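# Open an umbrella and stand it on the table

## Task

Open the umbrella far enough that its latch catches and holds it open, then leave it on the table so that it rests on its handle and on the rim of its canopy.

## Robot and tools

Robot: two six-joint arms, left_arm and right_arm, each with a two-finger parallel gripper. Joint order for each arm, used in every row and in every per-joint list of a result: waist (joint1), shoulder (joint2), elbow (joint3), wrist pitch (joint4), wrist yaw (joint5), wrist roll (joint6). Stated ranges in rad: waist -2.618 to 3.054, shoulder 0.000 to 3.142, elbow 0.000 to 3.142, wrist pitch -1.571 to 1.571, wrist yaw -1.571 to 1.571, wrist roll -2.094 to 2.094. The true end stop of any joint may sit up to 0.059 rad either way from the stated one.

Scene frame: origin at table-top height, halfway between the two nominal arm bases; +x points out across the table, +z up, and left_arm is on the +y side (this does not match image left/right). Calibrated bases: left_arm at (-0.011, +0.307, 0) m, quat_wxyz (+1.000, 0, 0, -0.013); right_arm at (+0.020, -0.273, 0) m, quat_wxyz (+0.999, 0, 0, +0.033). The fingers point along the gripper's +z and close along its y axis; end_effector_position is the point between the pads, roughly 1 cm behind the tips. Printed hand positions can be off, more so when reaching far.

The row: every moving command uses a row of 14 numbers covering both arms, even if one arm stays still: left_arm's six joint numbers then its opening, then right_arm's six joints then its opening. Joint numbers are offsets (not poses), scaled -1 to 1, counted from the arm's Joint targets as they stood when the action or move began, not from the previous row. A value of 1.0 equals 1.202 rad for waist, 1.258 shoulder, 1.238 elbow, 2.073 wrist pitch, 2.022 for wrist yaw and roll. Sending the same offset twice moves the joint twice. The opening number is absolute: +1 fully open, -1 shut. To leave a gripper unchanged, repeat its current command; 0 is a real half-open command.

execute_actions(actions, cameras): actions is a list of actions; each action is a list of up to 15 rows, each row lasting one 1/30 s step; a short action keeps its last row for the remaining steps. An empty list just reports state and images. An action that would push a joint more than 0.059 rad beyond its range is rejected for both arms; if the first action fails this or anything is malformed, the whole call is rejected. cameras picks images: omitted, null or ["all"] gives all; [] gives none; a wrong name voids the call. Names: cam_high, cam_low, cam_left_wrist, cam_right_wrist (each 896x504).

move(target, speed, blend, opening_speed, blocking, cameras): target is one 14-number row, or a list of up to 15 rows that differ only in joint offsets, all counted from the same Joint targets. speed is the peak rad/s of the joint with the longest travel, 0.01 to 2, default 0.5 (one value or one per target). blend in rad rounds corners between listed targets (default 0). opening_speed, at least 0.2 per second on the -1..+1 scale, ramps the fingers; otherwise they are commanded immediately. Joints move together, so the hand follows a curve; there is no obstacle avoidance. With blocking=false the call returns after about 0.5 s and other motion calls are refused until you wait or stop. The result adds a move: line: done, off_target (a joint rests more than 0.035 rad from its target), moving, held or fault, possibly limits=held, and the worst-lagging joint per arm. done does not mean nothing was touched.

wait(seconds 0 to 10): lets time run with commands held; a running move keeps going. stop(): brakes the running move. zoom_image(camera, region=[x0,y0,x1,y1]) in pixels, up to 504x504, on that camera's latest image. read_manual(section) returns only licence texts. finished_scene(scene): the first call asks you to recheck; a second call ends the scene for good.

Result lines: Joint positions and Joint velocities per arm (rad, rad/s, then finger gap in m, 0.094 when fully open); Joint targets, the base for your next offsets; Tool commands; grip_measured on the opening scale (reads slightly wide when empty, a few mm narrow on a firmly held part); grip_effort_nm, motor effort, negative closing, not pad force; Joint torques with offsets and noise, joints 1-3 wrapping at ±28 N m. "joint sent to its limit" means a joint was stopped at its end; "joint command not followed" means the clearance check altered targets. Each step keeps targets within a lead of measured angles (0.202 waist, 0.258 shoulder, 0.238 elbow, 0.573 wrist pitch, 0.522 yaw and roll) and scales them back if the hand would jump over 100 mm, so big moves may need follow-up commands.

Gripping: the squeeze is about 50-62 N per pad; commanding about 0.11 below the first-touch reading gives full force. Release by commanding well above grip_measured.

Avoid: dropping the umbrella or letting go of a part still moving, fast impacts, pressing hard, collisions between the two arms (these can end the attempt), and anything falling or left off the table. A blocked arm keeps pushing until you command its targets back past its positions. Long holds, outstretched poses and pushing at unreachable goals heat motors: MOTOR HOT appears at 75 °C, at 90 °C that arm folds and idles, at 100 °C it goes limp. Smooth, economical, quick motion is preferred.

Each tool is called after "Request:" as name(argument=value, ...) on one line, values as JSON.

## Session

Request:
execute_actions(actions=[], cameras=["cam_high", "cam_low"])

Scene clock: 0.00 s.
left_arm: end_effector_position=(+0.5959, +0.4043, +0.2207) grip_measured=+1.000 grip_effort_nm=n/a end_effector_quat_wxyz=(+0.654, +0.378, +0.634, -0.163) | right_arm: end_effector_position=(+0.1480, -0.4587, +0.1654) grip_measured=+1.000 grip_effort_nm=n/a end_effector_quat_wxyz=(+0.072, +0.916, +0.386, -0.084)
Joint names: [waist, shoulder, elbow, wrist pitch, wrist yaw, wrist roll]
Joint positions: left_arm=[0.458 2.394 1.981 0.157 1.203 0.533 0.094] | right_arm=[-0.875 1.318 1.218 -1.393 0.208 1.528 0.094]
Joint velocities: left_arm=[0.007 0.002 0.002 0.007 -0.095 -0.007 0] | right_arm=[-0.002 -0.002 0.012 0.007 -0.037 0.037 0]
Joint torques (N m): no reading
Motor temperatures (°C): left_arm=[34 33 36 33 32 31 31] | right_arm=[34 32 34 33 33 34 34]
Heat: left arm: 36 °C; right arm: 34 °C.
Joint targets: left_arm=[0.458 2.391 1.986 0.144 1.208 0.531] | right_arm=[-0.875 1.313 1.224 -1.399 0.218 1.527]
Tool commands: left_gripper/opening=+1.0 right_gripper/opening=+1.0
Images, in order (width x height): cam_high 896x504, cam_low 896x504.

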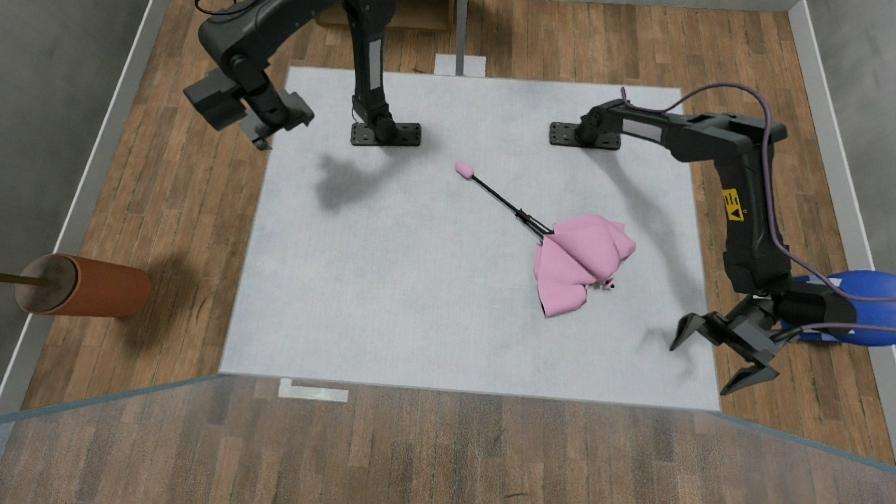

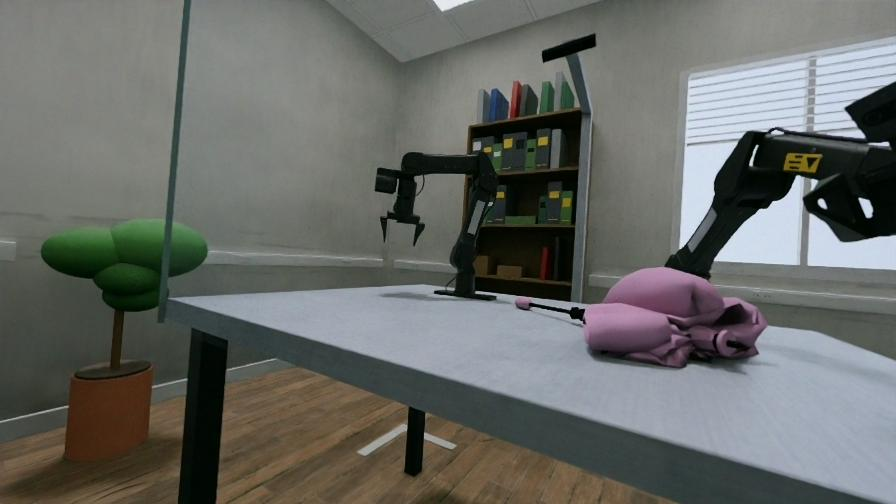

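Request:
move(target=[0,0,0,0,0,0,1,0.957,0.441,0.447,-0.024,-0.067,-0.435,0.3], speed=0.8, cameras=[])

Scene clock: 13.33 s.
left_arm: end_effector_position=(+0.5959, +0.4043, +0.2207) grip_measured=+1.000 grip_effort_nm=-0.007 end_effector_quat_wxyz=(+0.654, +0.378, +0.634, -0.163) | right_arm: end_effector_position=(+0.3555, -0.1669, +0.1577) grip_measured=+0.302 grip_effort_nm=-0.149 end_effector_quat_wxyz=(+0.034, +0.156, +0.987, -0.029)
Joint names: [waist, shoulder, elbow, wrist pitch, wrist yaw, wrist roll]
Joint positions: left_arm=[0.458 2.394 1.981 0.157 1.203 0.533 0.094] | right_arm=[0.28 1.854 1.746 -1.431 0.084 0.658 0.061]
Joint velocities: left_arm=[-0.017 0.002 -0.007 0.037 0.066 0.022 0] | right_arm=[-0.012 -0.012 -0.012 -0.007 0.066 0.051 -0.001]
Joint torques (N m): left_arm=[0.03 -12.49 7.8 1.75 0.19 0.02] | right_arm=[-0.44 -6.49 9.16 0.27 0.06 -0.08]
Motor temperatures (°C): left_arm=[34 38 38 35 32 31 31] | right_arm=[34 33 35 33 33 34 34]
Heat: left arm: 38 °C; right arm: 35 °C.
Joint targets: left_arm=[0.458 2.391 1.986 0.144 1.208 0.531] | right_arm=[0.275 1.868 1.778 -1.449 0.083 0.648]
move: done
No camera images: "cameras" was empty.

Request:
move(target=[0,0,0,0,0,0,1,0.5815,0.2687,0.2706,-0.014,-0.041,-0.2646,0.3], speed=0.6, cameras=["cam_high","cam_right_wrist"])

Scene clock: 38.10 s.
left_arm: end_effector_position=(+0.5959, +0.4043, +0.2207) grip_measured=+1.000 grip_effort_nm=-0.007 end_effector_quat_wxyz=(+0.654, +0.378, +0.634, -0.163) | right_arm: end_effector_position=(+0.2330, +0.0927, +0.1197) grip_measured=+0.302 grip_effort_nm=-0.144 end_effector_quat_wxyz=(+0.003, -0.444, +0.896, -0.001)
Joint names: [waist, shoulder, elbow, wrist pitch, wrist yaw, wrist roll]
Joint positions: left_arm=[0.458 2.394 1.981 0.157 1.203 0.533 0.094] | right_arm=[0.977 2.186 2.081 -1.462 0.005 0.124 0.061]
Joint velocities: left_arm=[0.007 -0.022 0.017 0.037 -0.051 -0.051 0] | right_arm=[0.002 -0.017 -0.017 -0.007 -0.007 -0.037 0.001]
Joint torques (N m): left_arm=[0.05 -12.48 7.82 1.74 0.2 0.03] | right_arm=[-0.31 -8.47 9.03 0.22 -0.04 -0.08]
Motor temperatures (°C): left_arm=[34 41 39 36 32 31 31] | right_arm=[34 33 37 33 33 34 34]
Heat: left arm: 41 °C; right arm: 37 °C.
Joint targets: left_arm=[0.458 2.391 1.986 0.144 1.208 0.531] | right_arm=[0.974 2.206 2.113 -1.478 0.000 0.113]
move: done
Images, in order (width x height): cam_high 896x504, cam_right_wrist 896x504.

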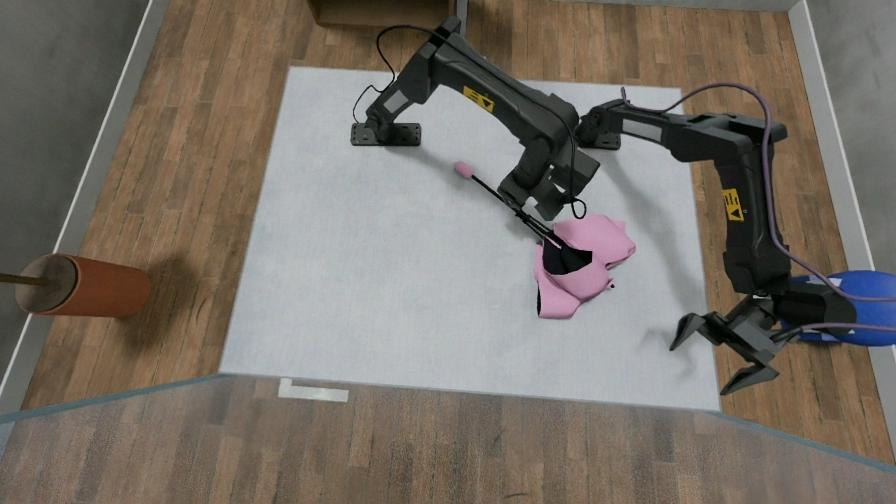

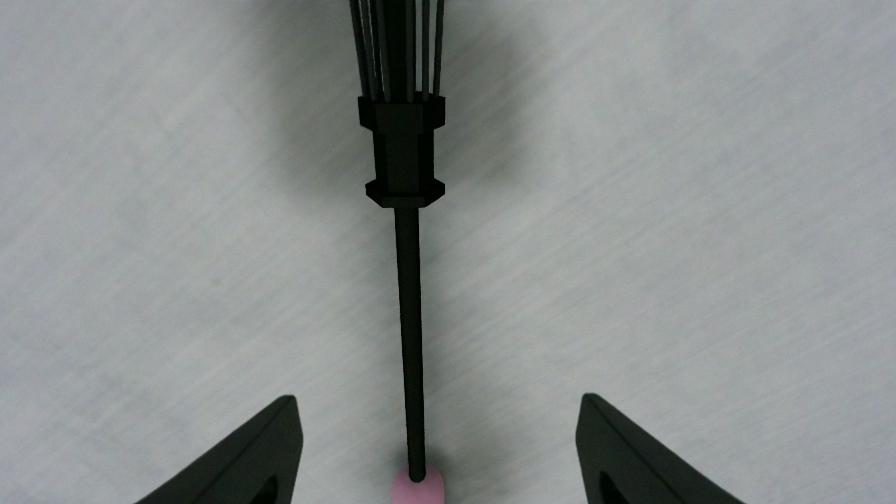

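Request:
move(target=[[0,0,0,0,0,0,1,0.0285,-0.0037,-0.0047,0.0006,0,0.0205,0.3],[0,0,0,0,0,0,1,0.0285,-0.0091,-0.2064,0.1178,0,0.0205,0.3]], speed=0.4, cameras=["cam_right_wrist"])

Scene clock: 80.20 s.
left_arm: end_effector_position=(+0.5959, +0.4043, +0.2207) grip_measured=+1.000 grip_effort_nm=0.002 end_effector_quat_wxyz=(+0.654, +0.378, +0.634, -0.163) | right_arm: end_effector_position=(+0.2218, +0.1012, +0.0673) grip_measured=+0.302 grip_effort_nm=-0.149 end_effector_quat_wxyz=(+0.003, -0.450, +0.893, +0.000)
Joint names: [waist, shoulder, elbow, wrist pitch, wrist yaw, wrist roll]
Joint positions: left_arm=[0.458 2.394 1.981 0.157 1.203 0.533 0.094] | right_arm=[1.01 2.186 1.873 -1.252 0.004 0.144 0.061]
Joint velocities: left_arm=[-0.017 0.002 -0.012 0.022 -0.066 0.022 0] | right_arm=[-0.002 -0.007 -0.007 -0.007 -0.007 -0.066 0]
Joint torques (N m): left_arm=[0.03 -12.48 7.83 1.75 0.19 0.03] | right_arm=[-0.12 -9.35 4.98 0.55 -0.03 0.13]
Motor temperatures (°C): left_arm=[34 43 39 37 32 31 31] | right_arm=[34 37 37 33 33 34 34]
Heat: left arm: 43 °C; right arm: 37 °C.
Joint targets: left_arm=[0.458 2.391 1.986 0.144 1.208 0.531] | right_arm=[1.009 2.194 1.857 -1.233 0.000 0.154]
move: done
Images, in order (width x height): cam_right_wrist 896x504.

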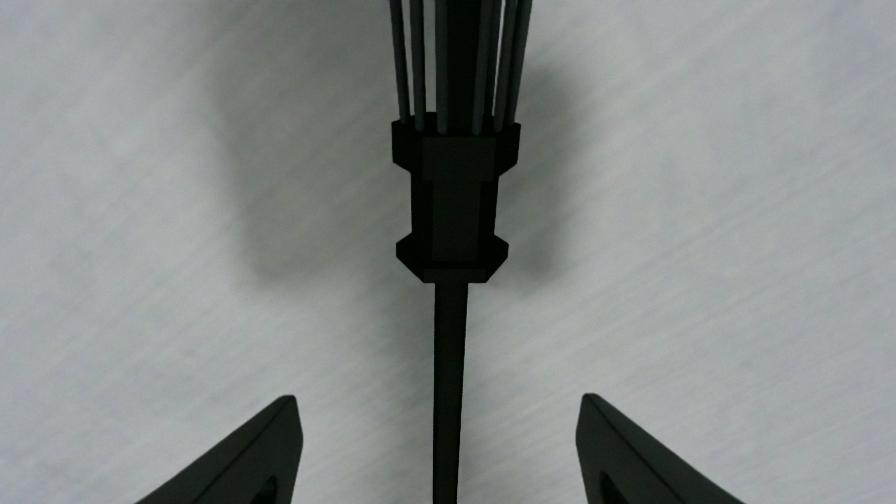

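Request:
zoom_image(camera="cam_right_wrist", region=[360, 220, 560, 340])

Scaled by 2.520 from the camera's 896x504 image, which has a finer 1280x720 frame.

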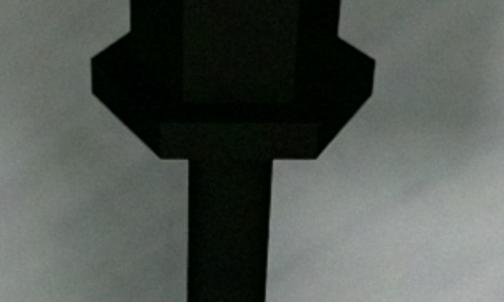

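Request:
move(target=[0,0,0,0,0,0,1,-0.0042,0.0282,-0.1061,0.0805,0,0.0067,0.3], speed=0.2, cameras=["cam_right_wrist"])

Scene clock: 98.53 s.
left_arm: end_effector_position=(+0.5959, +0.4043, +0.2207) grip_measured=+1.000 grip_effort_nm=-0.012 end_effector_quat_wxyz=(+0.654, +0.378, +0.634, -0.163) | right_arm: end_effector_position=(+0.2229, +0.1033, +0.0255) grip_measured=+0.302 grip_effort_nm=-0.139 end_effector_quat_wxyz=(+0.009, -0.443, +0.896, +0.004)
Joint names: [waist, shoulder, elbow, wrist pitch, wrist yaw, wrist roll]
Joint positions: left_arm=[0.458 2.394 1.981 0.157 1.203 0.533 0.094] | right_arm=[1.01 2.209 1.742 -1.085 0.004 0.158 0.061]
Joint velocities: left_arm=[-0.007 -0.017 -0.017 0.007 -0.037 0.037 0] | right_arm=[-0.002 -0.007 -0.007 0.037 -0.066 0.007 0.001]
Joint torques (N m): left_arm=[0.05 -12.49 7.8 1.75 0.2 0.03] | right_arm=[-0.61 -8.53 4.92 0.56 -0.03 0.11]
Motor temperatures (°C): left_arm=[34 43 39 38 32 31 31] | right_arm=[34 37 36 33 33 34 34]
Heat: left arm: 43 °C; right arm: 37 °C.
Joint targets: left_arm=[0.458 2.391 1.986 0.144 1.208 0.531] | right_arm=[1.004 2.230 1.726 -1.066 0.000 0.168]
move: done
Images, in order (width x height): cam_right_wrist 896x504.

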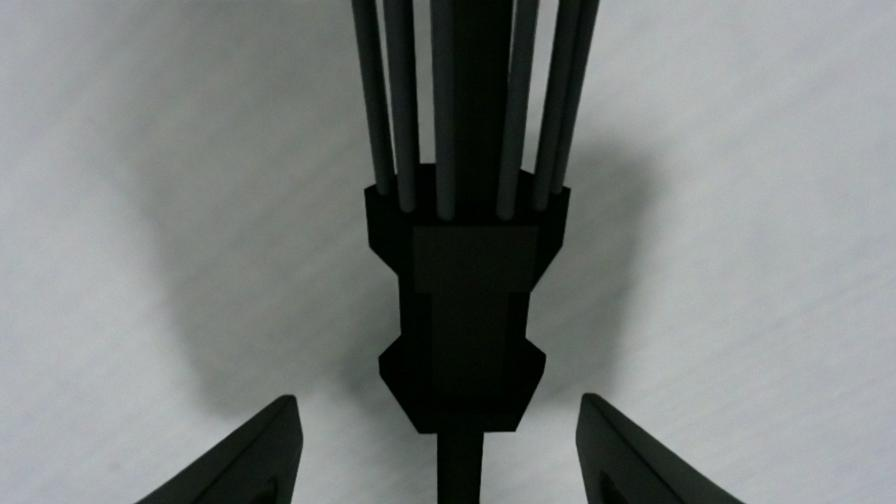

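Request:
move(target=[0,0,0,0,0,0,1,-0.0073,-0.025,-0.0664,0.0245,0,0,0.3], speed=0.2, cameras=["cam_right_wrist"])

Scene clock: 108.97 s.
left_arm: end_effector_position=(+0.5959, +0.4043, +0.2207) grip_measured=+1.000 grip_effort_nm=-0.007 end_effector_quat_wxyz=(+0.654, +0.378, +0.634, -0.163) | right_arm: end_effector_position=(+0.2200, +0.0937, +0.0120) grip_measured=+0.302 grip_effort_nm=-0.134 end_effector_quat_wxyz=(-0.002, -0.438, +0.899, +0.003)
Joint names: [waist, shoulder, elbow, wrist pitch, wrist yaw, wrist roll]
Joint positions: left_arm=[0.458 2.394 1.981 0.157 1.203 0.533 0.094] | right_arm=[1 2.202 1.676 -1.044 -0.008 0.159 0.061]
Joint velocities: left_arm=[-0.017 0.002 -0.032 0.007 -0.037 0.007 0] | right_arm=[-0.012 -0.012 -0.007 0.007 -0.022 0.022 0.001]
Joint torques (N m): left_arm=[0.03 -12.49 7.8 1.75 0.19 0.03] | right_arm=[-0.51 -10.21 3.49 0.63 0.1 0.11]
Motor temperatures (°C): left_arm=[34 44 39 38 32 31 31] | right_arm=[34 37 35 33 33 34 34]
Heat: left arm: 44 °C; right arm: 37 °C.
Joint targets: left_arm=[0.458 2.391 1.986 0.144 1.208 0.531] | right_arm=[0.995 2.198 1.644 -1.016 0.000 0.168]
move: done
Images, in order (width x height): cam_right_wrist 896x504.

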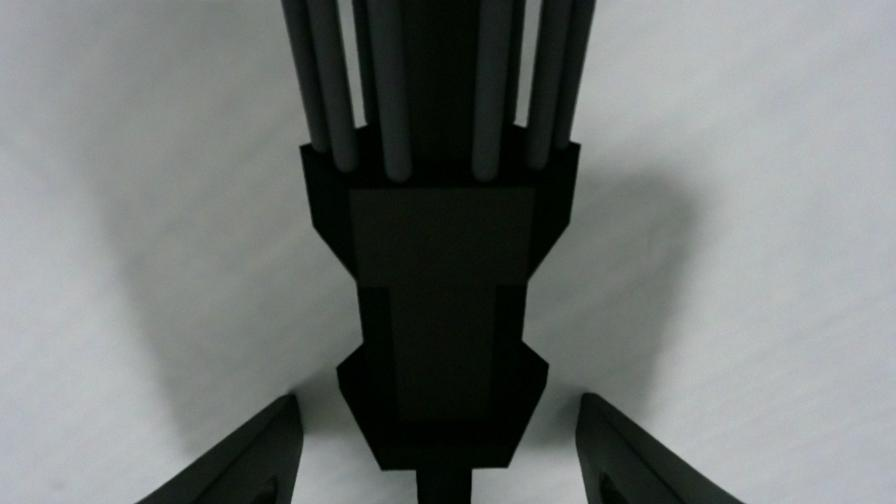

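Request:
move(target=[0,0,0,0,0,0,1,0,-0.0101,0,0,0,0,-0.6], speed=0.2, opening_speed=1.5, cameras=[])

Request:
move(target=[0,0,0,0,0,0,1,0,0,0,0,0,0,-0.93], speed=0.2, opening_speed=0.5, cameras=["cam_right_wrist"])

Scene clock: 115.53 s.
left_arm: end_effector_position=(+0.5959, +0.4043, +0.2207) grip_measured=+1.000 grip_effort_nm=-0.002 end_effector_quat_wxyz=(+0.654, +0.378, +0.634, -0.163) | right_arm: end_effector_position=(+0.2193, +0.0965, +0.0121) grip_measured=-0.598 grip_effort_nm=-0.164 end_effector_quat_wxyz=(-0.001, -0.439, +0.899, +0.010)
Joint names: [waist, shoulder, elbow, wrist pitch, wrist yaw, wrist roll]
Joint positions: left_arm=[0.458 2.394 1.981 0.157 1.203 0.533 0.094] | right_arm=[1.001 2.202 1.675 -1.035 -0.017 0.159 0.019]
Joint velocities: left_arm=[-0.017 -0.012 -0.002 -0.022 0.007 -0.022 0] | right_arm=[-0.017 -0.017 -0.012 -0.081 -0.051 -0.051 -0.001]
Joint torques (N m): left_arm=[0.02 -12.48 7.82 1.74 0.19 0.02] | right_arm=[-0.59 -11.19 3.51 0.55 0.19 0.11]
Motor temperatures (°C): left_arm=[34 44 39 38 32 31 31] | right_arm=[34 37 35 33 33 34 34]
Heat: left arm: 44 °C; right arm: 37 °C.
Joint targets: left_arm=[0.458 2.391 1.986 0.144 1.208 0.531] | right_arm=[0.995 2.186 1.644 -1.016 0.000 0.168]
move: done
No camera images: "cameras" was empty.

Scene clock: 116.40 s.
left_arm: end_effector_position=(+0.5959, +0.4043, +0.2207) grip_measured=+1.000 grip_effort_nm=-0.012 end_effector_quat_wxyz=(+0.654, +0.378, +0.634, -0.163) | right_arm: end_effector_position=(+0.2195, +0.0965, +0.0121) grip_measured=-0.840 grip_effort_nm=-1.033 end_effector_quat_wxyz=(-0.001, -0.437, +0.900, +0.009)
Joint names: [waist, shoulder, elbow, wrist pitch, wrist yaw, wrist roll]
Joint positions: left_arm=[0.458 2.394 1.981 0.157 1.203 0.533 0.094] | right_arm=[1.001 2.202 1.675 -1.035 -0.016 0.164 0.007]
Joint velocities: left_arm=[-0.012 0.012 -0.007 -0.11 0.022 0.022 0] | right_arm=[-0.017 0.007 -0.002 -0.007 -0.037 0.066 0]
Joint torques (N m): left_arm=[0.03 -12.49 7.8 1.75 0.2 0.02] | right_arm=[-0.59 -11.15 3.55 0.55 0.18 0.06]
Motor temperatures (°C): left_arm=[34 44 39 38 32 31 31] | right_arm=[34 37 35 33 33 34 34]
Heat: left arm: 44 °C; right arm: 37 °C.
Joint targets: left_arm=[0.458 2.391 1.986 0.144 1.208 0.531] | right_arm=[0.995 2.186 1.644 -1.015 0.000 0.168]
move: done
Images, in order (width x height): cam_right_wrist 896x504.

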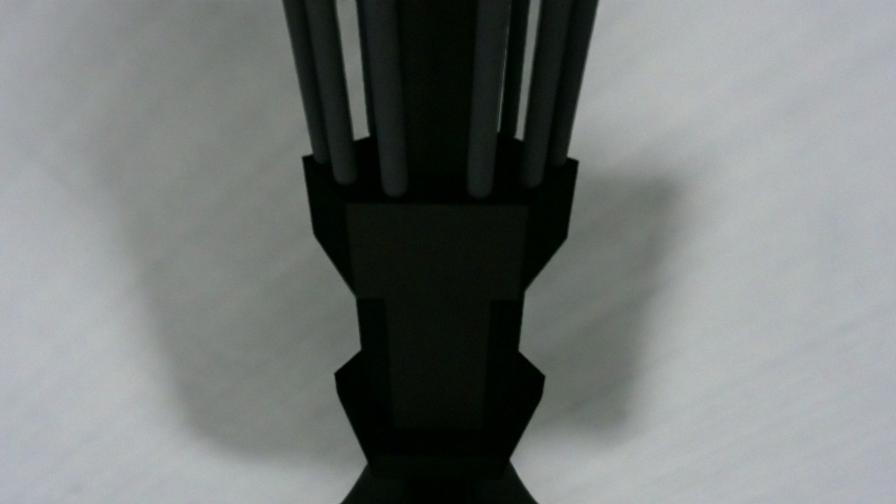

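Request:
move(target=[[0,0,0,0,0,0,1,-0.0202,-0.1254,-0.1813,0.0258,0,-0.0999,-0.95],[0,0,0,0,0,0,1,-0.0596,-0.2572,-0.3709,0.0590,0,-0.2043,-0.95]], speed=0.25, blend=0.05, cameras=["cam_high","cam_right_wrist"])

Scene clock: 132.93 s.
left_arm: end_effector_position=(+0.5959, +0.4043, +0.2207) grip_measured=+1.000 grip_effort_nm=-0.002 end_effector_quat_wxyz=(+0.654, +0.378, +0.634, -0.163) | right_arm: end_effector_position=(+0.1987, +0.0055, +0.0114) grip_measured=-0.842 grip_effort_nm=-1.067 end_effector_quat_wxyz=(-0.002, -0.572, +0.820, +0.005)
Joint names: [waist, shoulder, elbow, wrist pitch, wrist yaw, wrist roll]
Joint positions: left_arm=[0.458 2.394 1.981 0.157 1.203 0.533 0.094] | right_arm=[0.927 1.893 1.205 -0.882 -0.01 -0.225 0.007]
Joint velocities: left_arm=[-0.007 -0.012 -0.017 -0.125 -0.081 -0.066 0] | right_arm=[-0.002 -0.002 0.002 0.022 0.051 0.066 -0.001]
Joint torques (N m): left_arm=[0.02 -12.48 7.82 1.74 0.19 0.02] | right_arm=[-0.32 -9.88 4.11 0.25 0.11 -0.18]
Motor temperatures (°C): left_arm=[34 44 39 39 32 31 31] | right_arm=[34 37 35 33 33 34 35]
Heat: left arm: 44 °C; right arm: 37 °C.
Joint targets: left_arm=[0.458 2.391 1.986 0.144 1.208 0.531] | right_arm=[0.923 1.862 1.185 -0.893 0.000 -0.245]
move: done
Images, in order (width x height): cam_high 896x504, cam_right_wrist 896x504.

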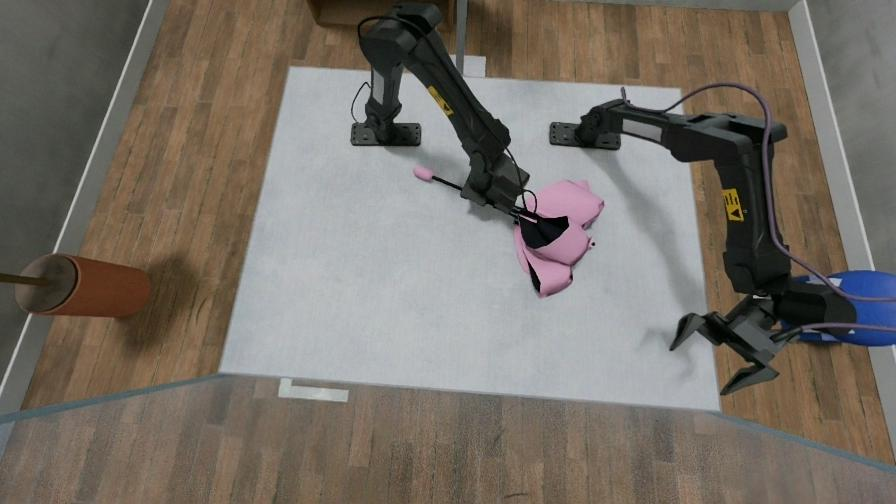

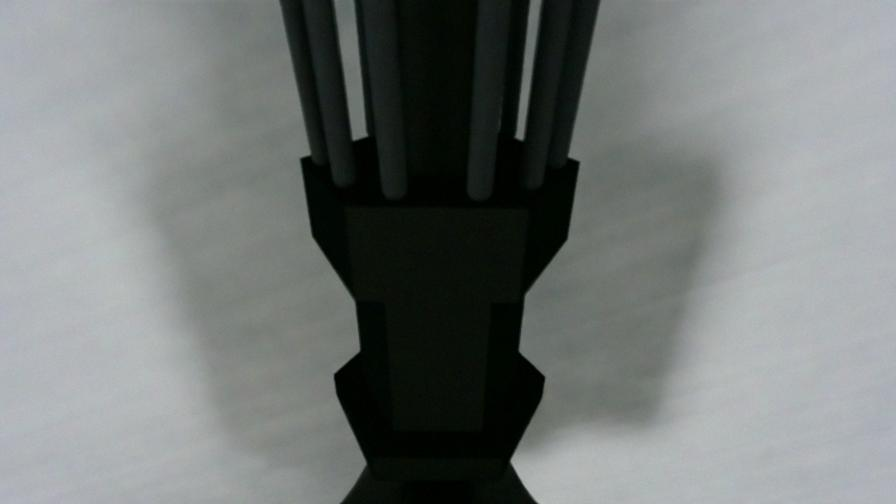

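Request:
move(target=[[0,0,0,0,0,0,1,-0.0522,-0.1378,-0.1519,0.0071,0,-0.112,-0.95],[0,0,0,0,0,0,1,-0.1254,-0.2716,-0.293,0.0101,0,-0.2364,-0.95]], speed=0.25, blend=0.05, cameras=["cam_high","cam_low"])

Scene clock: 139.40 s.
left_arm: end_effector_position=(+0.5959, +0.4043, +0.2207) grip_measured=+1.000 grip_effort_nm=-0.007 end_effector_quat_wxyz=(+0.654, +0.378, +0.634, -0.163) | right_arm: end_effector_position=(+0.1750, -0.0979, +0.0190) grip_measured=-0.842 grip_effort_nm=-1.067 end_effector_quat_wxyz=(-0.010, -0.700, +0.714, -0.001)
Joint names: [waist, shoulder, elbow, wrist pitch, wrist yaw, wrist roll]
Joint positions: left_arm=[0.458 2.394 1.981 0.157 1.203 0.533 0.094] | right_arm=[0.777 1.55 0.835 -0.876 0 -0.707 0.007]
Joint velocities: left_arm=[-0.007 -0.007 -0.002 0.022 -0.007 0.037 0] | right_arm=[-0.017 0.012 -0.012 0.051 0.022 -0.051 0.001]
Joint torques (N m): left_arm=[0.03 -12.46 7.8 1.75 0.19 0.03] | right_arm=[-0.42 -6.95 4.59 0.36 0 -0.14]
Motor temperatures (°C): left_arm=[34 44 39 39 32 31 31] | right_arm=[34 37 35 33 33 34 35]
Heat: left arm: 44 °C; right arm: 37 °C.
Joint targets: left_arm=[0.458 2.391 1.986 0.144 1.208 0.531] | right_arm=[0.772 1.520 0.822 -0.872 0.000 -0.723]
move: done
Images, in order (width x height): cam_high 896x504, cam_low 896x504.

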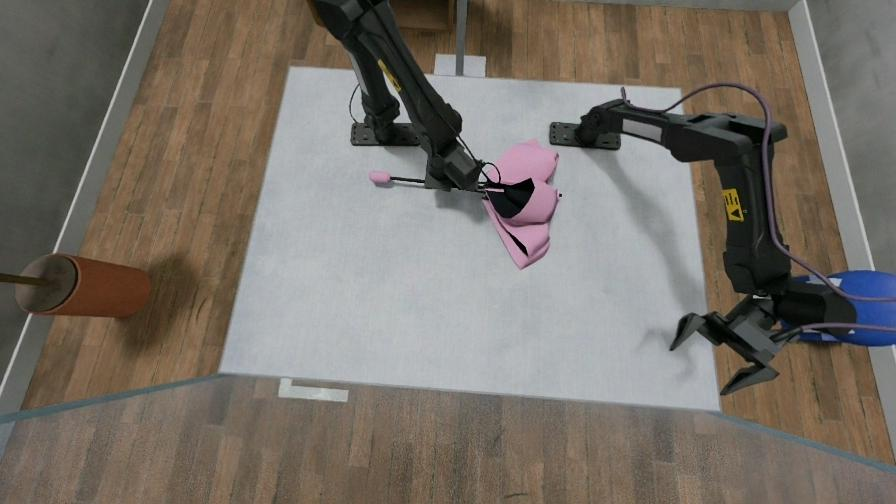

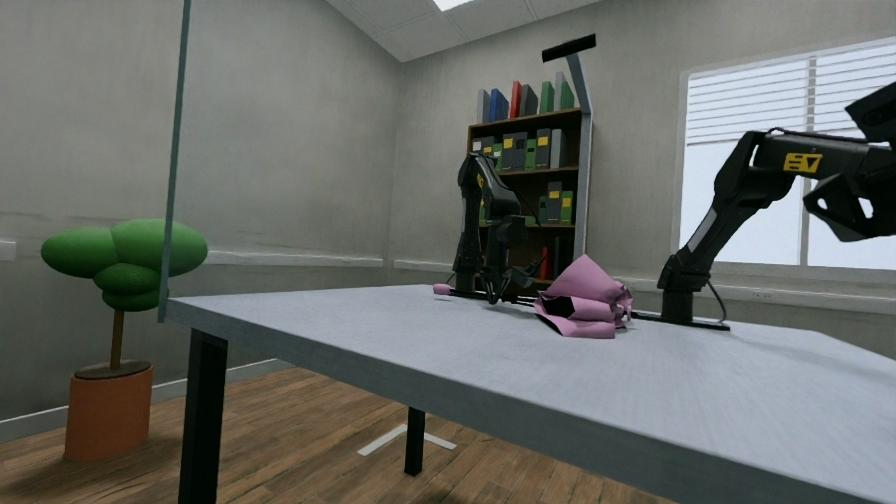

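Request:
move(target=[-0.0371,-0.7917,-0.8218,-0.7250,-0.3594,0.7319,0.0,0,0,0,0,0,0,-0.95], speed=0.6, cameras=["cam_left_wrist","cam_high"])

Scene clock: 160.37 s.
left_arm: end_effector_position=(+0.1869, +0.3019, +0.1084) grip_measured=+0.001 grip_effort_nm=-0.081 end_effector_quat_wxyz=(+0.183, +0.682, +0.687, -0.173) | right_arm: end_effector_position=(+0.1750, -0.0979, +0.0190) grip_measured=-0.842 grip_effort_nm=-1.057 end_effector_quat_wxyz=(+0.010, +0.701, -0.714, +0.001)
Joint names: [waist, shoulder, elbow, wrist pitch, wrist yaw, wrist roll]
Joint positions: left_arm=[0.42 1.409 0.985 -1.341 0.473 2.004 0.047] | right_arm=[0.777 1.55 0.835 -0.876 0 -0.709 0.007]
Joint velocities: left_arm=[-0.007 -0.007 0.002 -0.037 0.095 0.022 0] | right_arm=[-0.012 0.007 -0.002 -0.007 -0.037 -0.022 -0.001]
Joint torques (N m): left_arm=[-0.58 -4.78 4.64 -0.11 0.32 0.1] | right_arm=[-0.42 -6.99 4.64 0.35 0.01 -0.11]
Motor temperatures (°C): left_arm=[34 44 39 39 32 31 31] | right_arm=[34 36 35 33 33 34 35]
Heat: left arm: 44 °C; right arm: 36 °C.
Joint targets: left_arm=[0.413 1.395 0.969 -1.359 0.481 2.011] | right_arm=[0.772 1.520 0.822 -0.872 0.000 -0.723]
move: done
Images, in order (width x height): cam_high 896x504, cam_left_wrist 896x504.

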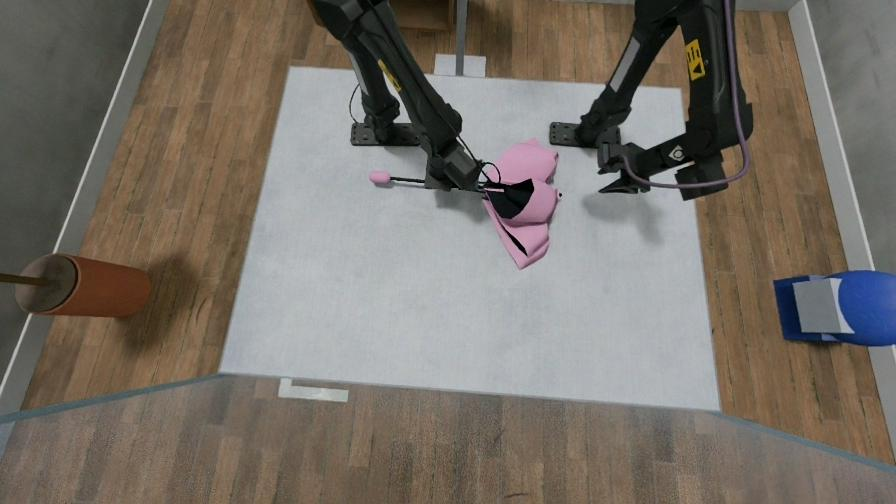

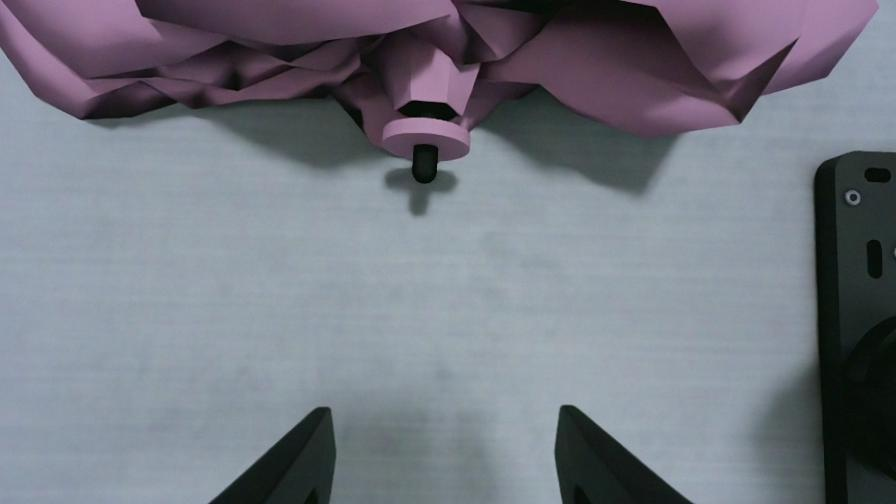

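Request:
move(target=[-0.1865,0.0098,-0.0968,0.1222,0.0172,-0.1248,-0.2,0,0,0,0,0,0,-0.95], speed=0.3, cameras=["cam_left_wrist"])

Scene clock: 175.90 s.
left_arm: end_effector_position=(+0.1997, +0.2576, +0.0774) grip_measured=-0.199 grip_effort_nm=-0.090 end_effector_quat_wxyz=(+0.179, +0.687, +0.683, -0.171) | right_arm: end_effector_position=(+0.1750, -0.0979, +0.0190) grip_measured=-0.842 grip_effort_nm=-1.062 end_effector_quat_wxyz=(+0.010, +0.701, -0.714, +0.001)
Joint names: [waist, shoulder, elbow, wrist pitch, wrist yaw, wrist roll]
Joint positions: left_arm=[0.194 1.409 0.865 -1.108 0.494 1.766 0.038] | right_arm=[0.777 1.55 0.835 -0.876 0 -0.709 0.007]
Joint velocities: left_arm=[-0.027 -0.002 -0.007 0.007 0.066 0.007 -0.001] | right_arm=[0.007 0.007 -0.022 -0.051 -0.066 0.037 0]
Joint torques (N m): left_arm=[-0.44 -3.88 4.62 0.32 0.48 -0.02] | right_arm=[-0.42 -7.02 4.62 0.35 0 -0.13]
Motor temperatures (°C): left_arm=[34 39 38 38 32 31 31] | right_arm=[34 36 35 33 33 34 36]
Heat: left arm: 39 °C; right arm: 36 °C.
Joint targets: left_arm=[0.189 1.407 0.848 -1.105 0.516 1.759] | right_arm=[0.772 1.520 0.822 -0.872 0.000 -0.723]
move: done
Images, in order (width x height): cam_left_wrist 896x504.

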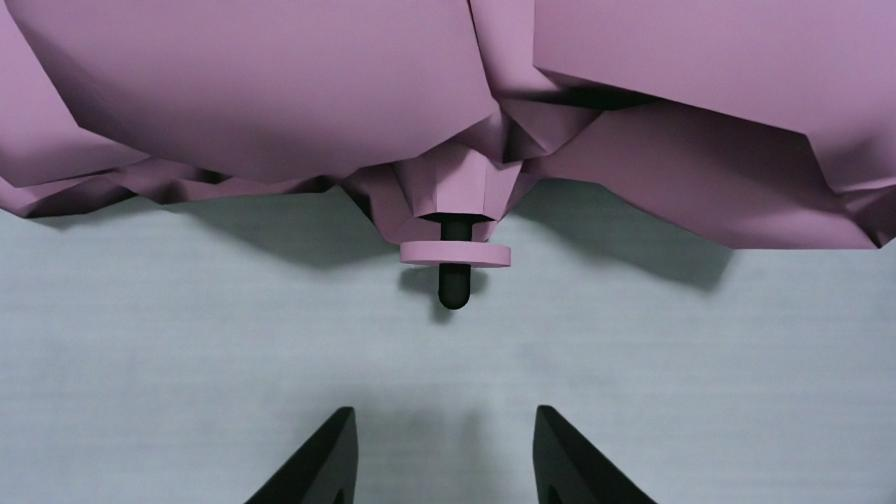

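Request:
move(target=[-0.1009,0.0141,-0.1054,0.1049,0.0036,-0.069,-0.2,0,0,0,0,0,0,-0.95], speed=0.2, cameras=["cam_left_wrist"])

Scene clock: 182.50 s.
left_arm: end_effector_position=(+0.1997, +0.2321, +0.0454) grip_measured=-0.199 grip_effort_nm=-0.085 end_effector_quat_wxyz=(+0.184, +0.687, +0.683, -0.166) | right_arm: end_effector_position=(+0.1750, -0.0979, +0.0190) grip_measured=-0.842 grip_effort_nm=-1.053 end_effector_quat_wxyz=(+0.010, +0.701, -0.714, +0.001)
Joint names: [waist, shoulder, elbow, wrist pitch, wrist yaw, wrist roll]
Joint positions: left_arm=[0.075 1.415 0.735 -0.891 0.501 1.626 0.038] | right_arm=[0.777 1.55 0.835 -0.876 0 -0.709 0.007]
Joint velocities: left_arm=[0.007 -0.002 -0.007 -0.051 0.022 -0.051 0.001] | right_arm=[-0.012 -0.002 0.007 0.007 0.051 -0.037 -0.001]
Joint torques (N m): left_arm=[-0.57 -2.95 4.55 0.5 0.48 -0.04] | right_arm=[-0.49 -7.01 4.59 0.36 0.01 -0.12]
Motor temperatures (°C): left_arm=[34 38 38 37 32 31 31] | right_arm=[34 36 35 33 33 34 36]
Heat: left arm: 38 °C; right arm: 36 °C.
Joint targets: left_arm=[0.068 1.425 0.718 -0.888 0.523 1.619] | right_arm=[0.772 1.520 0.822 -0.872 0.000 -0.723]
move: done
Images, in order (width x height): cam_left_wrist 896x504.

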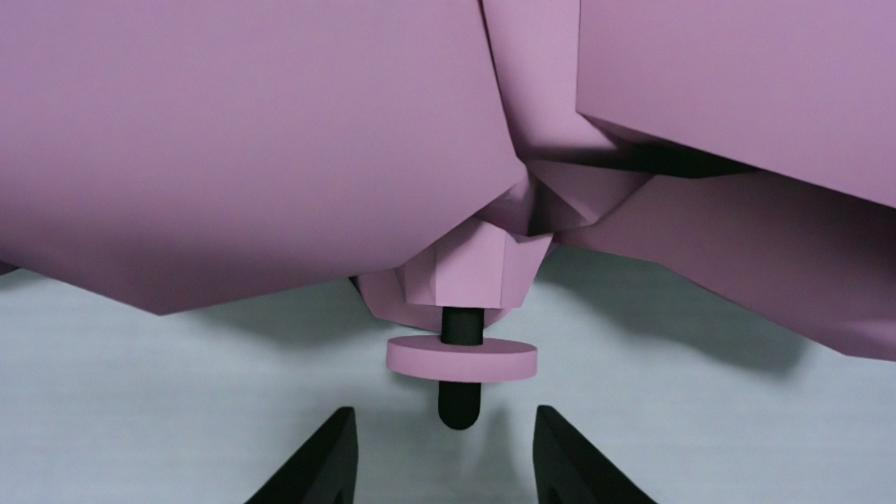

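Request:
move(target=[-0.009,-0.0033,-0.0168,0.011,0,-0.0062,-0.4,0,0,0,0,0,0,-0.95], speed=0.2, opening_speed=1.0, cameras=["cam_left_wrist"])

Scene clock: 193.80 s.
left_arm: end_effector_position=(+0.1973, +0.2298, +0.0408) grip_measured=-0.398 grip_effort_nm=-0.085 end_effector_quat_wxyz=(+0.183, +0.686, +0.683, -0.168) | right_arm: end_effector_position=(+0.1750, -0.0979, +0.0190) grip_measured=-0.842 grip_effort_nm=-1.062 end_effector_quat_wxyz=(+0.010, +0.701, -0.714, +0.001)
Joint names: [waist, shoulder, elbow, wrist pitch, wrist yaw, wrist roll]
Joint positions: left_arm=[0.064 1.415 0.714 -0.868 0.502 1.613 0.028] | right_arm=[0.777 1.55 0.835 -0.876 0 -0.709 0.007]
Joint velocities: left_arm=[0.002 0.017 0.007 0.022 0.066 -0.066 0] | right_arm=[-0.017 -0.002 0.002 -0.095 -0.007 0.11 0]
Joint torques (N m): left_arm=[-0.61 -3.21 4.42 0.53 0.48 -0.02] | right_arm=[-0.44 -6.94 4.63 0.36 0.01 -0.11]
Motor temperatures (°C): left_arm=[34 37 38 37 32 31 31] | right_arm=[34 36 35 33 33 34 36]
Heat: left arm: 38 °C; right arm: 36 °C.
Joint targets: left_arm=[0.057 1.421 0.697 -0.865 0.523 1.607] | right_arm=[0.772 1.520 0.822 -0.872 0.000 -0.723]
move: done
Images, in order (width x height): cam_left_wrist 896x504.

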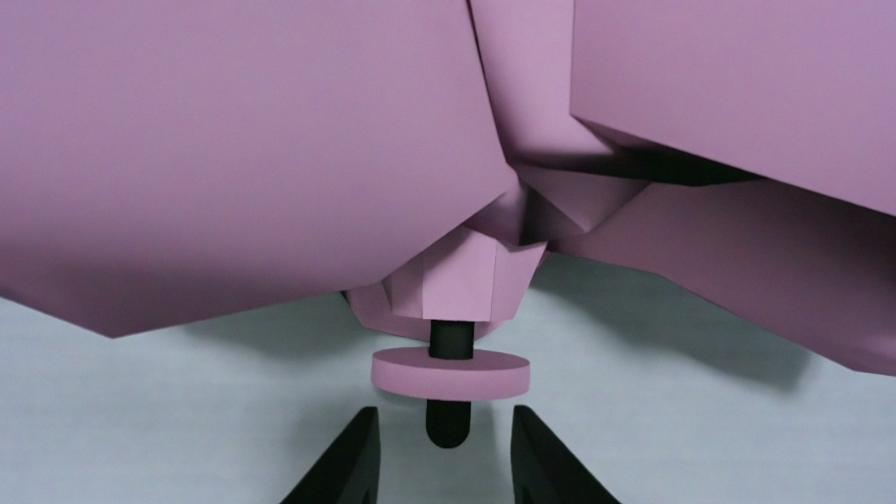

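Request:
move(target=[0,0,0,0,0,0,-0.95,0,0,0,0,0,0,-0.95], speed=0.2, opening_speed=0.5, cameras=["cam_left_wrist"])

Scene clock: 197.83 s.
left_arm: end_effector_position=(+0.1975, +0.2298, +0.0408) grip_measured=-0.877 grip_effort_nm=-1.013 end_effector_quat_wxyz=(+0.183, +0.686, +0.684, -0.167) | right_arm: end_effector_position=(+0.1751, -0.0979, +0.0190) grip_measured=-0.842 grip_effort_nm=-1.067 end_effector_quat_wxyz=(+0.010, +0.701, -0.714, +0.001)
Joint names: [waist, shoulder, elbow, wrist pitch, wrist yaw, wrist roll]
Joint positions: left_arm=[0.064 1.415 0.714 -0.867 0.502 1.613 0.006] | right_arm=[0.777 1.55 0.835 -0.876 0.001 -0.709 0.007]
Joint velocities: left_arm=[-0.007 -0.017 -0.032 -0.037 -0.066 -0.066 -0.001] | right_arm=[0.007 -0.007 -0.002 -0.022 0.022 0.007 0]
Joint torques (N m): left_arm=[-0.61 -3.18 4.41 0.51 0.48 -0.03] | right_arm=[-0.43 -6.98 4.59 0.37 0.01 -0.11]
Motor temperatures (°C): left_arm=[34 37 38 37 32 31 31] | right_arm=[34 36 35 33 33 34 36]
Heat: left arm: 38 °C; right arm: 36 °C.
Joint targets: left_arm=[0.057 1.421 0.697 -0.865 0.523 1.607] | right_arm=[0.772 1.520 0.822 -0.872 0.000 -0.723]
move: done
Images, in order (width x height): cam_left_wrist 896x504.

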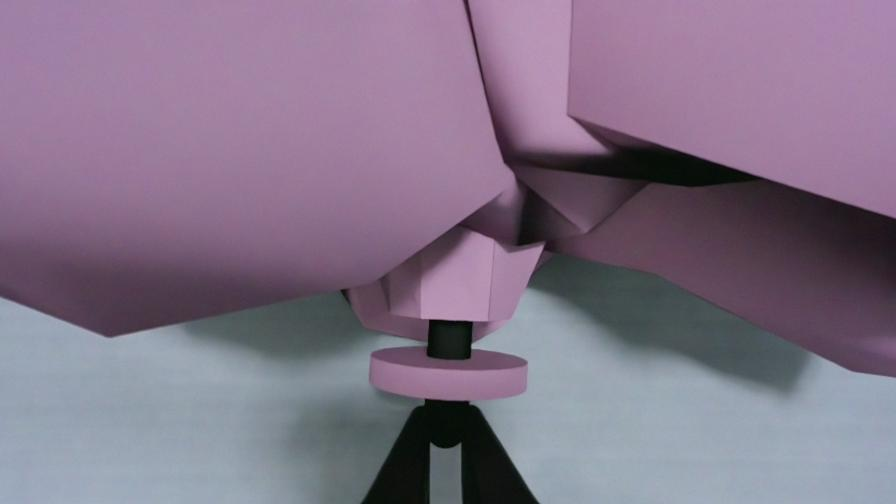

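Request:
move(target=[0,0,0,0,0,0,-0.95,0,0,0,0,0,0,-0.1], speed=0.2, opening_speed=0.8, cameras=[])

Request:
move(target=[0,0,0,0,0,0,-0.95,0.0005,-0.0780,0.2554,-0.1999,0,0,-0.1], speed=0.4, cameras=["cam_right_wrist"])

Scene clock: 205.63 s.
left_arm: end_effector_position=(+0.1976, +0.2295, +0.0410) grip_measured=-0.879 grip_effort_nm=-1.028 end_effector_quat_wxyz=(+0.184, +0.686, +0.683, -0.168) | right_arm: end_effector_position=(+0.1755, -0.0975, +0.0202) grip_measured=-0.102 grip_effort_nm=0.090 end_effector_quat_wxyz=(+0.007, +0.702, -0.712, +0.001)
Joint names: [waist, shoulder, elbow, wrist pitch, wrist yaw, wrist roll]
Joint positions: left_arm=[0.064 1.415 0.714 -0.867 0.504 1.613 0.006] | right_arm=[0.777 1.544 0.835 -0.876 0.001 -0.713 0.042]
Joint velocities: left_arm=[-0.012 -0.002 0.007 0.066 -0.037 -0.007 0] | right_arm=[0.017 -0.007 -0.017 0.066 0.022 0.007 -0.001]
Joint torques (N m): left_arm=[-0.59 -3.21 4.4 0.51 0.46 -0.03] | right_arm=[-0.42 -6.45 4.6 0.38 0 -0.1]
Motor temperatures (°C): left_arm=[34 37 38 37 32 31 31] | right_arm=[34 36 35 32 33 34 36]
Heat: left arm: 38 °C; right arm: 36 °C.
Joint targets: left_arm=[0.057 1.421 0.697 -0.865 0.523 1.607] | right_arm=[0.772 1.520 0.822 -0.872 0.000 -0.723]
move: done
No camera images: "cameras" was empty.

Scene clock: 207.40 s.
left_arm: end_effector_position=(+0.1976, +0.2295, +0.0410) grip_measured=-0.879 grip_effort_nm=-1.038 end_effector_quat_wxyz=(+0.184, +0.686, +0.683, -0.168) | right_arm: end_effector_position=(+0.1723, -0.1010, +0.1094) grip_measured=-0.102 grip_effort_nm=0.081 end_effector_quat_wxyz=(+0.014, +0.702, -0.712, +0.001)
Joint names: [waist, shoulder, elbow, wrist pitch, wrist yaw, wrist roll]
Joint positions: left_arm=[0.064 1.415 0.714 -0.867 0.504 1.613 0.006] | right_arm=[0.777 1.441 1.111 -1.269 0.001 -0.713 0.042]
Joint velocities: left_arm=[-0.002 0.007 -0.002 -0.066 0.066 0.007 -0.001] | right_arm=[0.012 -0.012 -0.007 -0.081 -0.037 0.066 -0.003]
Joint torques (N m): left_arm=[-0.61 -3.19 4.44 0.51 0.47 -0.02] | right_arm=[-0.36 -5.71 8.7 0.15 0 -0.09]
Motor temperatures (°C): left_arm=[34 37 38 37 32 31 31] | right_arm=[34 36 35 32 33 34 36]
Heat: left arm: 38 °C; right arm: 36 °C.
Joint targets: left_arm=[0.057 1.421 0.697 -0.865 0.523 1.607] | right_arm=[0.773 1.422 1.138 -1.287 0.000 -0.723]
move: done
Images, in order (width x height): cam_right_wrist 896x504.

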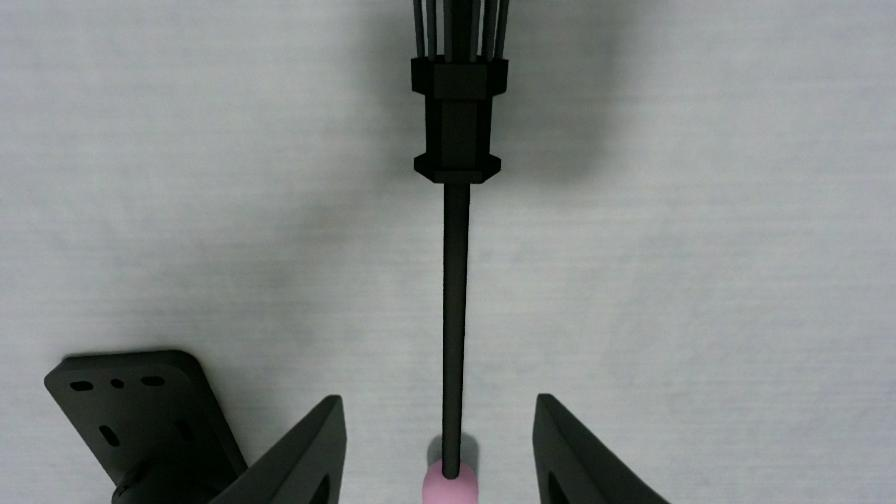

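Request:
move(target=[0,0,0,0,0,0,-0.6,-0.8924,-0.6539,-0.6367,0.8618,-0.7319,0.4243,-0.2], speed=0.6, opening_speed=0.5, cameras=["cam_right_wrist"])

Request:
move(target=[0.003,0.0032,0.0485,-0.0121,0,0.0064,-0.6,0,0,0,0,0,0,-0.2], speed=0.2, cameras=["cam_left_wrist"])

Scene clock: 253.93 s.
left_arm: end_effector_position=(+0.1976, +0.2294, +0.0410) grip_measured=-0.601 grip_effort_nm=0.076 end_effector_quat_wxyz=(+0.184, +0.686, +0.683, -0.168) | right_arm: end_effector_position=(+0.1983, -0.1313, +0.2913) grip_measured=-0.198 grip_effort_nm=-0.139 end_effector_quat_wxyz=(+0.605, -0.441, +0.542, +0.382)
Joint names: [waist, shoulder, elbow, wrist pitch, wrist yaw, wrist roll]
Joint positions: left_arm=[0.064 1.415 0.714 -0.867 0.504 1.613 0.019] | right_arm=[-0.294 0.61 0.37 0.486 -1.471 0.124 0.038]
Joint velocities: left_arm=[-0.012 -0.007 0.002 0.037 0.022 -0.022 -0.001] | right_arm=[-0.022 0.032 -0.007 0.007 -0.007 0.022 0.001]
Joint torques (N m): left_arm=[-0.61 -3.21 4.44 0.52 0.47 -0.02] | right_arm=[-0.51 -0.16 5.45 1.33 0.04 0.12]
Motor temperatures (°C): left_arm=[34 36 38 36 32 31 32] | right_arm=[34 35 36 33 33 34 35]
Heat: left arm: 38 °C; right arm: 36 °C.
Joint targets: left_arm=[0.057 1.421 0.697 -0.865 0.523 1.607] | right_arm=[-0.300 0.600 0.350 0.500 -1.480 0.135]
move: done
Images, in order (width x height): cam_right_wrist 896x504.

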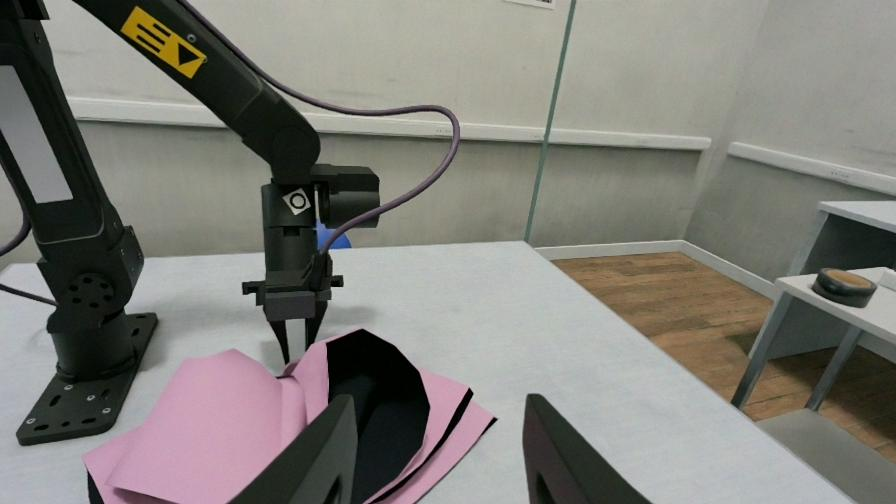

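Scene clock: 254.73 s.
left_arm: end_effector_position=(+0.2027, +0.2296, +0.0456) grip_measured=-0.601 grip_effort_nm=0.071 end_effector_quat_wxyz=(+0.189, +0.688, +0.682, -0.163) | right_arm: end_effector_position=(+0.1982, -0.1313, +0.2912) grip_measured=-0.198 grip_effort_nm=-0.149 end_effector_quat_wxyz=(+0.605, -0.441, +0.541, +0.382)
Joint names: [waist, shoulder, elbow, wrist pitch, wrist yaw, wrist roll]
Joint positions: left_arm=[0.064 1.415 0.735 -0.874 0.504 1.614 0.019] | right_arm=[-0.294 0.61 0.369 0.487 -1.472 0.124 0.038]
Joint velocities: left_arm=[-0.007 -0.002 -0.017 0.081 -0.037 -0.081 0] | right_arm=[0.032 -0.022 0.002 -0.081 -0.037 0.037 0.001]
Joint torques (N m): left_arm=[-0.28 -2.99 7.68 0.35 0.46 0.11] | right_arm=[-0.55 -0.16 5.45 1.34 0.07 0.12]
Motor temperatures (°C): left_arm=[34 36 38 36 32 31 32] | right_arm=[34 35 36 33 33 34 35]
Heat: left arm: 38 °C; right arm: 36 °C.
Joint targets: left_arm=[0.060 1.425 0.757 -0.890 0.523 1.620] | right_arm=[-0.300 0.600 0.350 0.500 -1.480 0.135]
move: done
Images, in order (width x height): cam_left_wrist 896x504.

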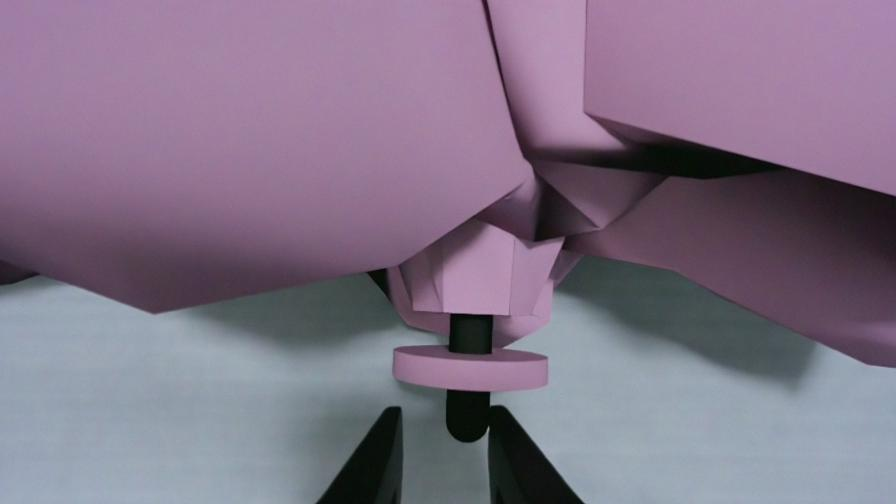

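Request:
move(target=[0.0100,0,0,-0.0135,0,0,-0.6,0,0,0,0,0,0,-0.2], speed=0.2, cameras=["cam_left_wrist"])

Scene clock: 258.47 s.
left_arm: end_effector_position=(+0.1966, +0.2294, +0.0456) grip_measured=-0.601 grip_effort_nm=0.071 end_effector_quat_wxyz=(+0.180, +0.685, +0.684, -0.173) | right_arm: end_effector_position=(+0.1981, -0.1313, +0.2912) grip_measured=-0.198 grip_effort_nm=-0.149 end_effector_quat_wxyz=(+0.605, -0.442, +0.541, +0.382)
Joint names: [waist, shoulder, elbow, wrist pitch, wrist yaw, wrist roll]
Joint positions: left_arm=[0.064 1.415 0.735 -0.901 0.504 1.614 0.019] | right_arm=[-0.294 0.61 0.369 0.487 -1.472 0.124 0.038]
Joint velocities: left_arm=[-0.002 -0.002 0.012 0.066 0.022 0.037 0] | right_arm=[-0.002 -0.002 -0.002 0.037 -0.066 0.022 -0.001]
Joint torques (N m): left_arm=[0.76 -2.93 7.64 0.3 0.46 0.11] | right_arm=[-0.51 -0.17 5.52 1.32 0.06 0.12]
Motor temperatures (°C): left_arm=[34 36 38 36 32 31 32] | right_arm=[34 35 35 33 33 34 35]
Heat: left arm: 38 °C; right arm: 35 °C.
Joint targets: left_arm=[0.072 1.425 0.757 -0.918 0.523 1.620] | right_arm=[-0.300 0.600 0.350 0.500 -1.480 0.135]
move: done
Images, in order (width x height): cam_left_wrist 896x504.

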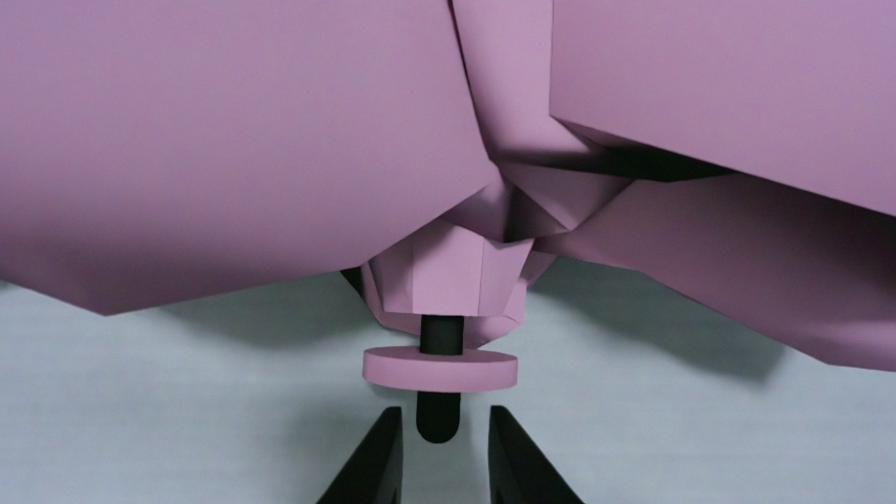

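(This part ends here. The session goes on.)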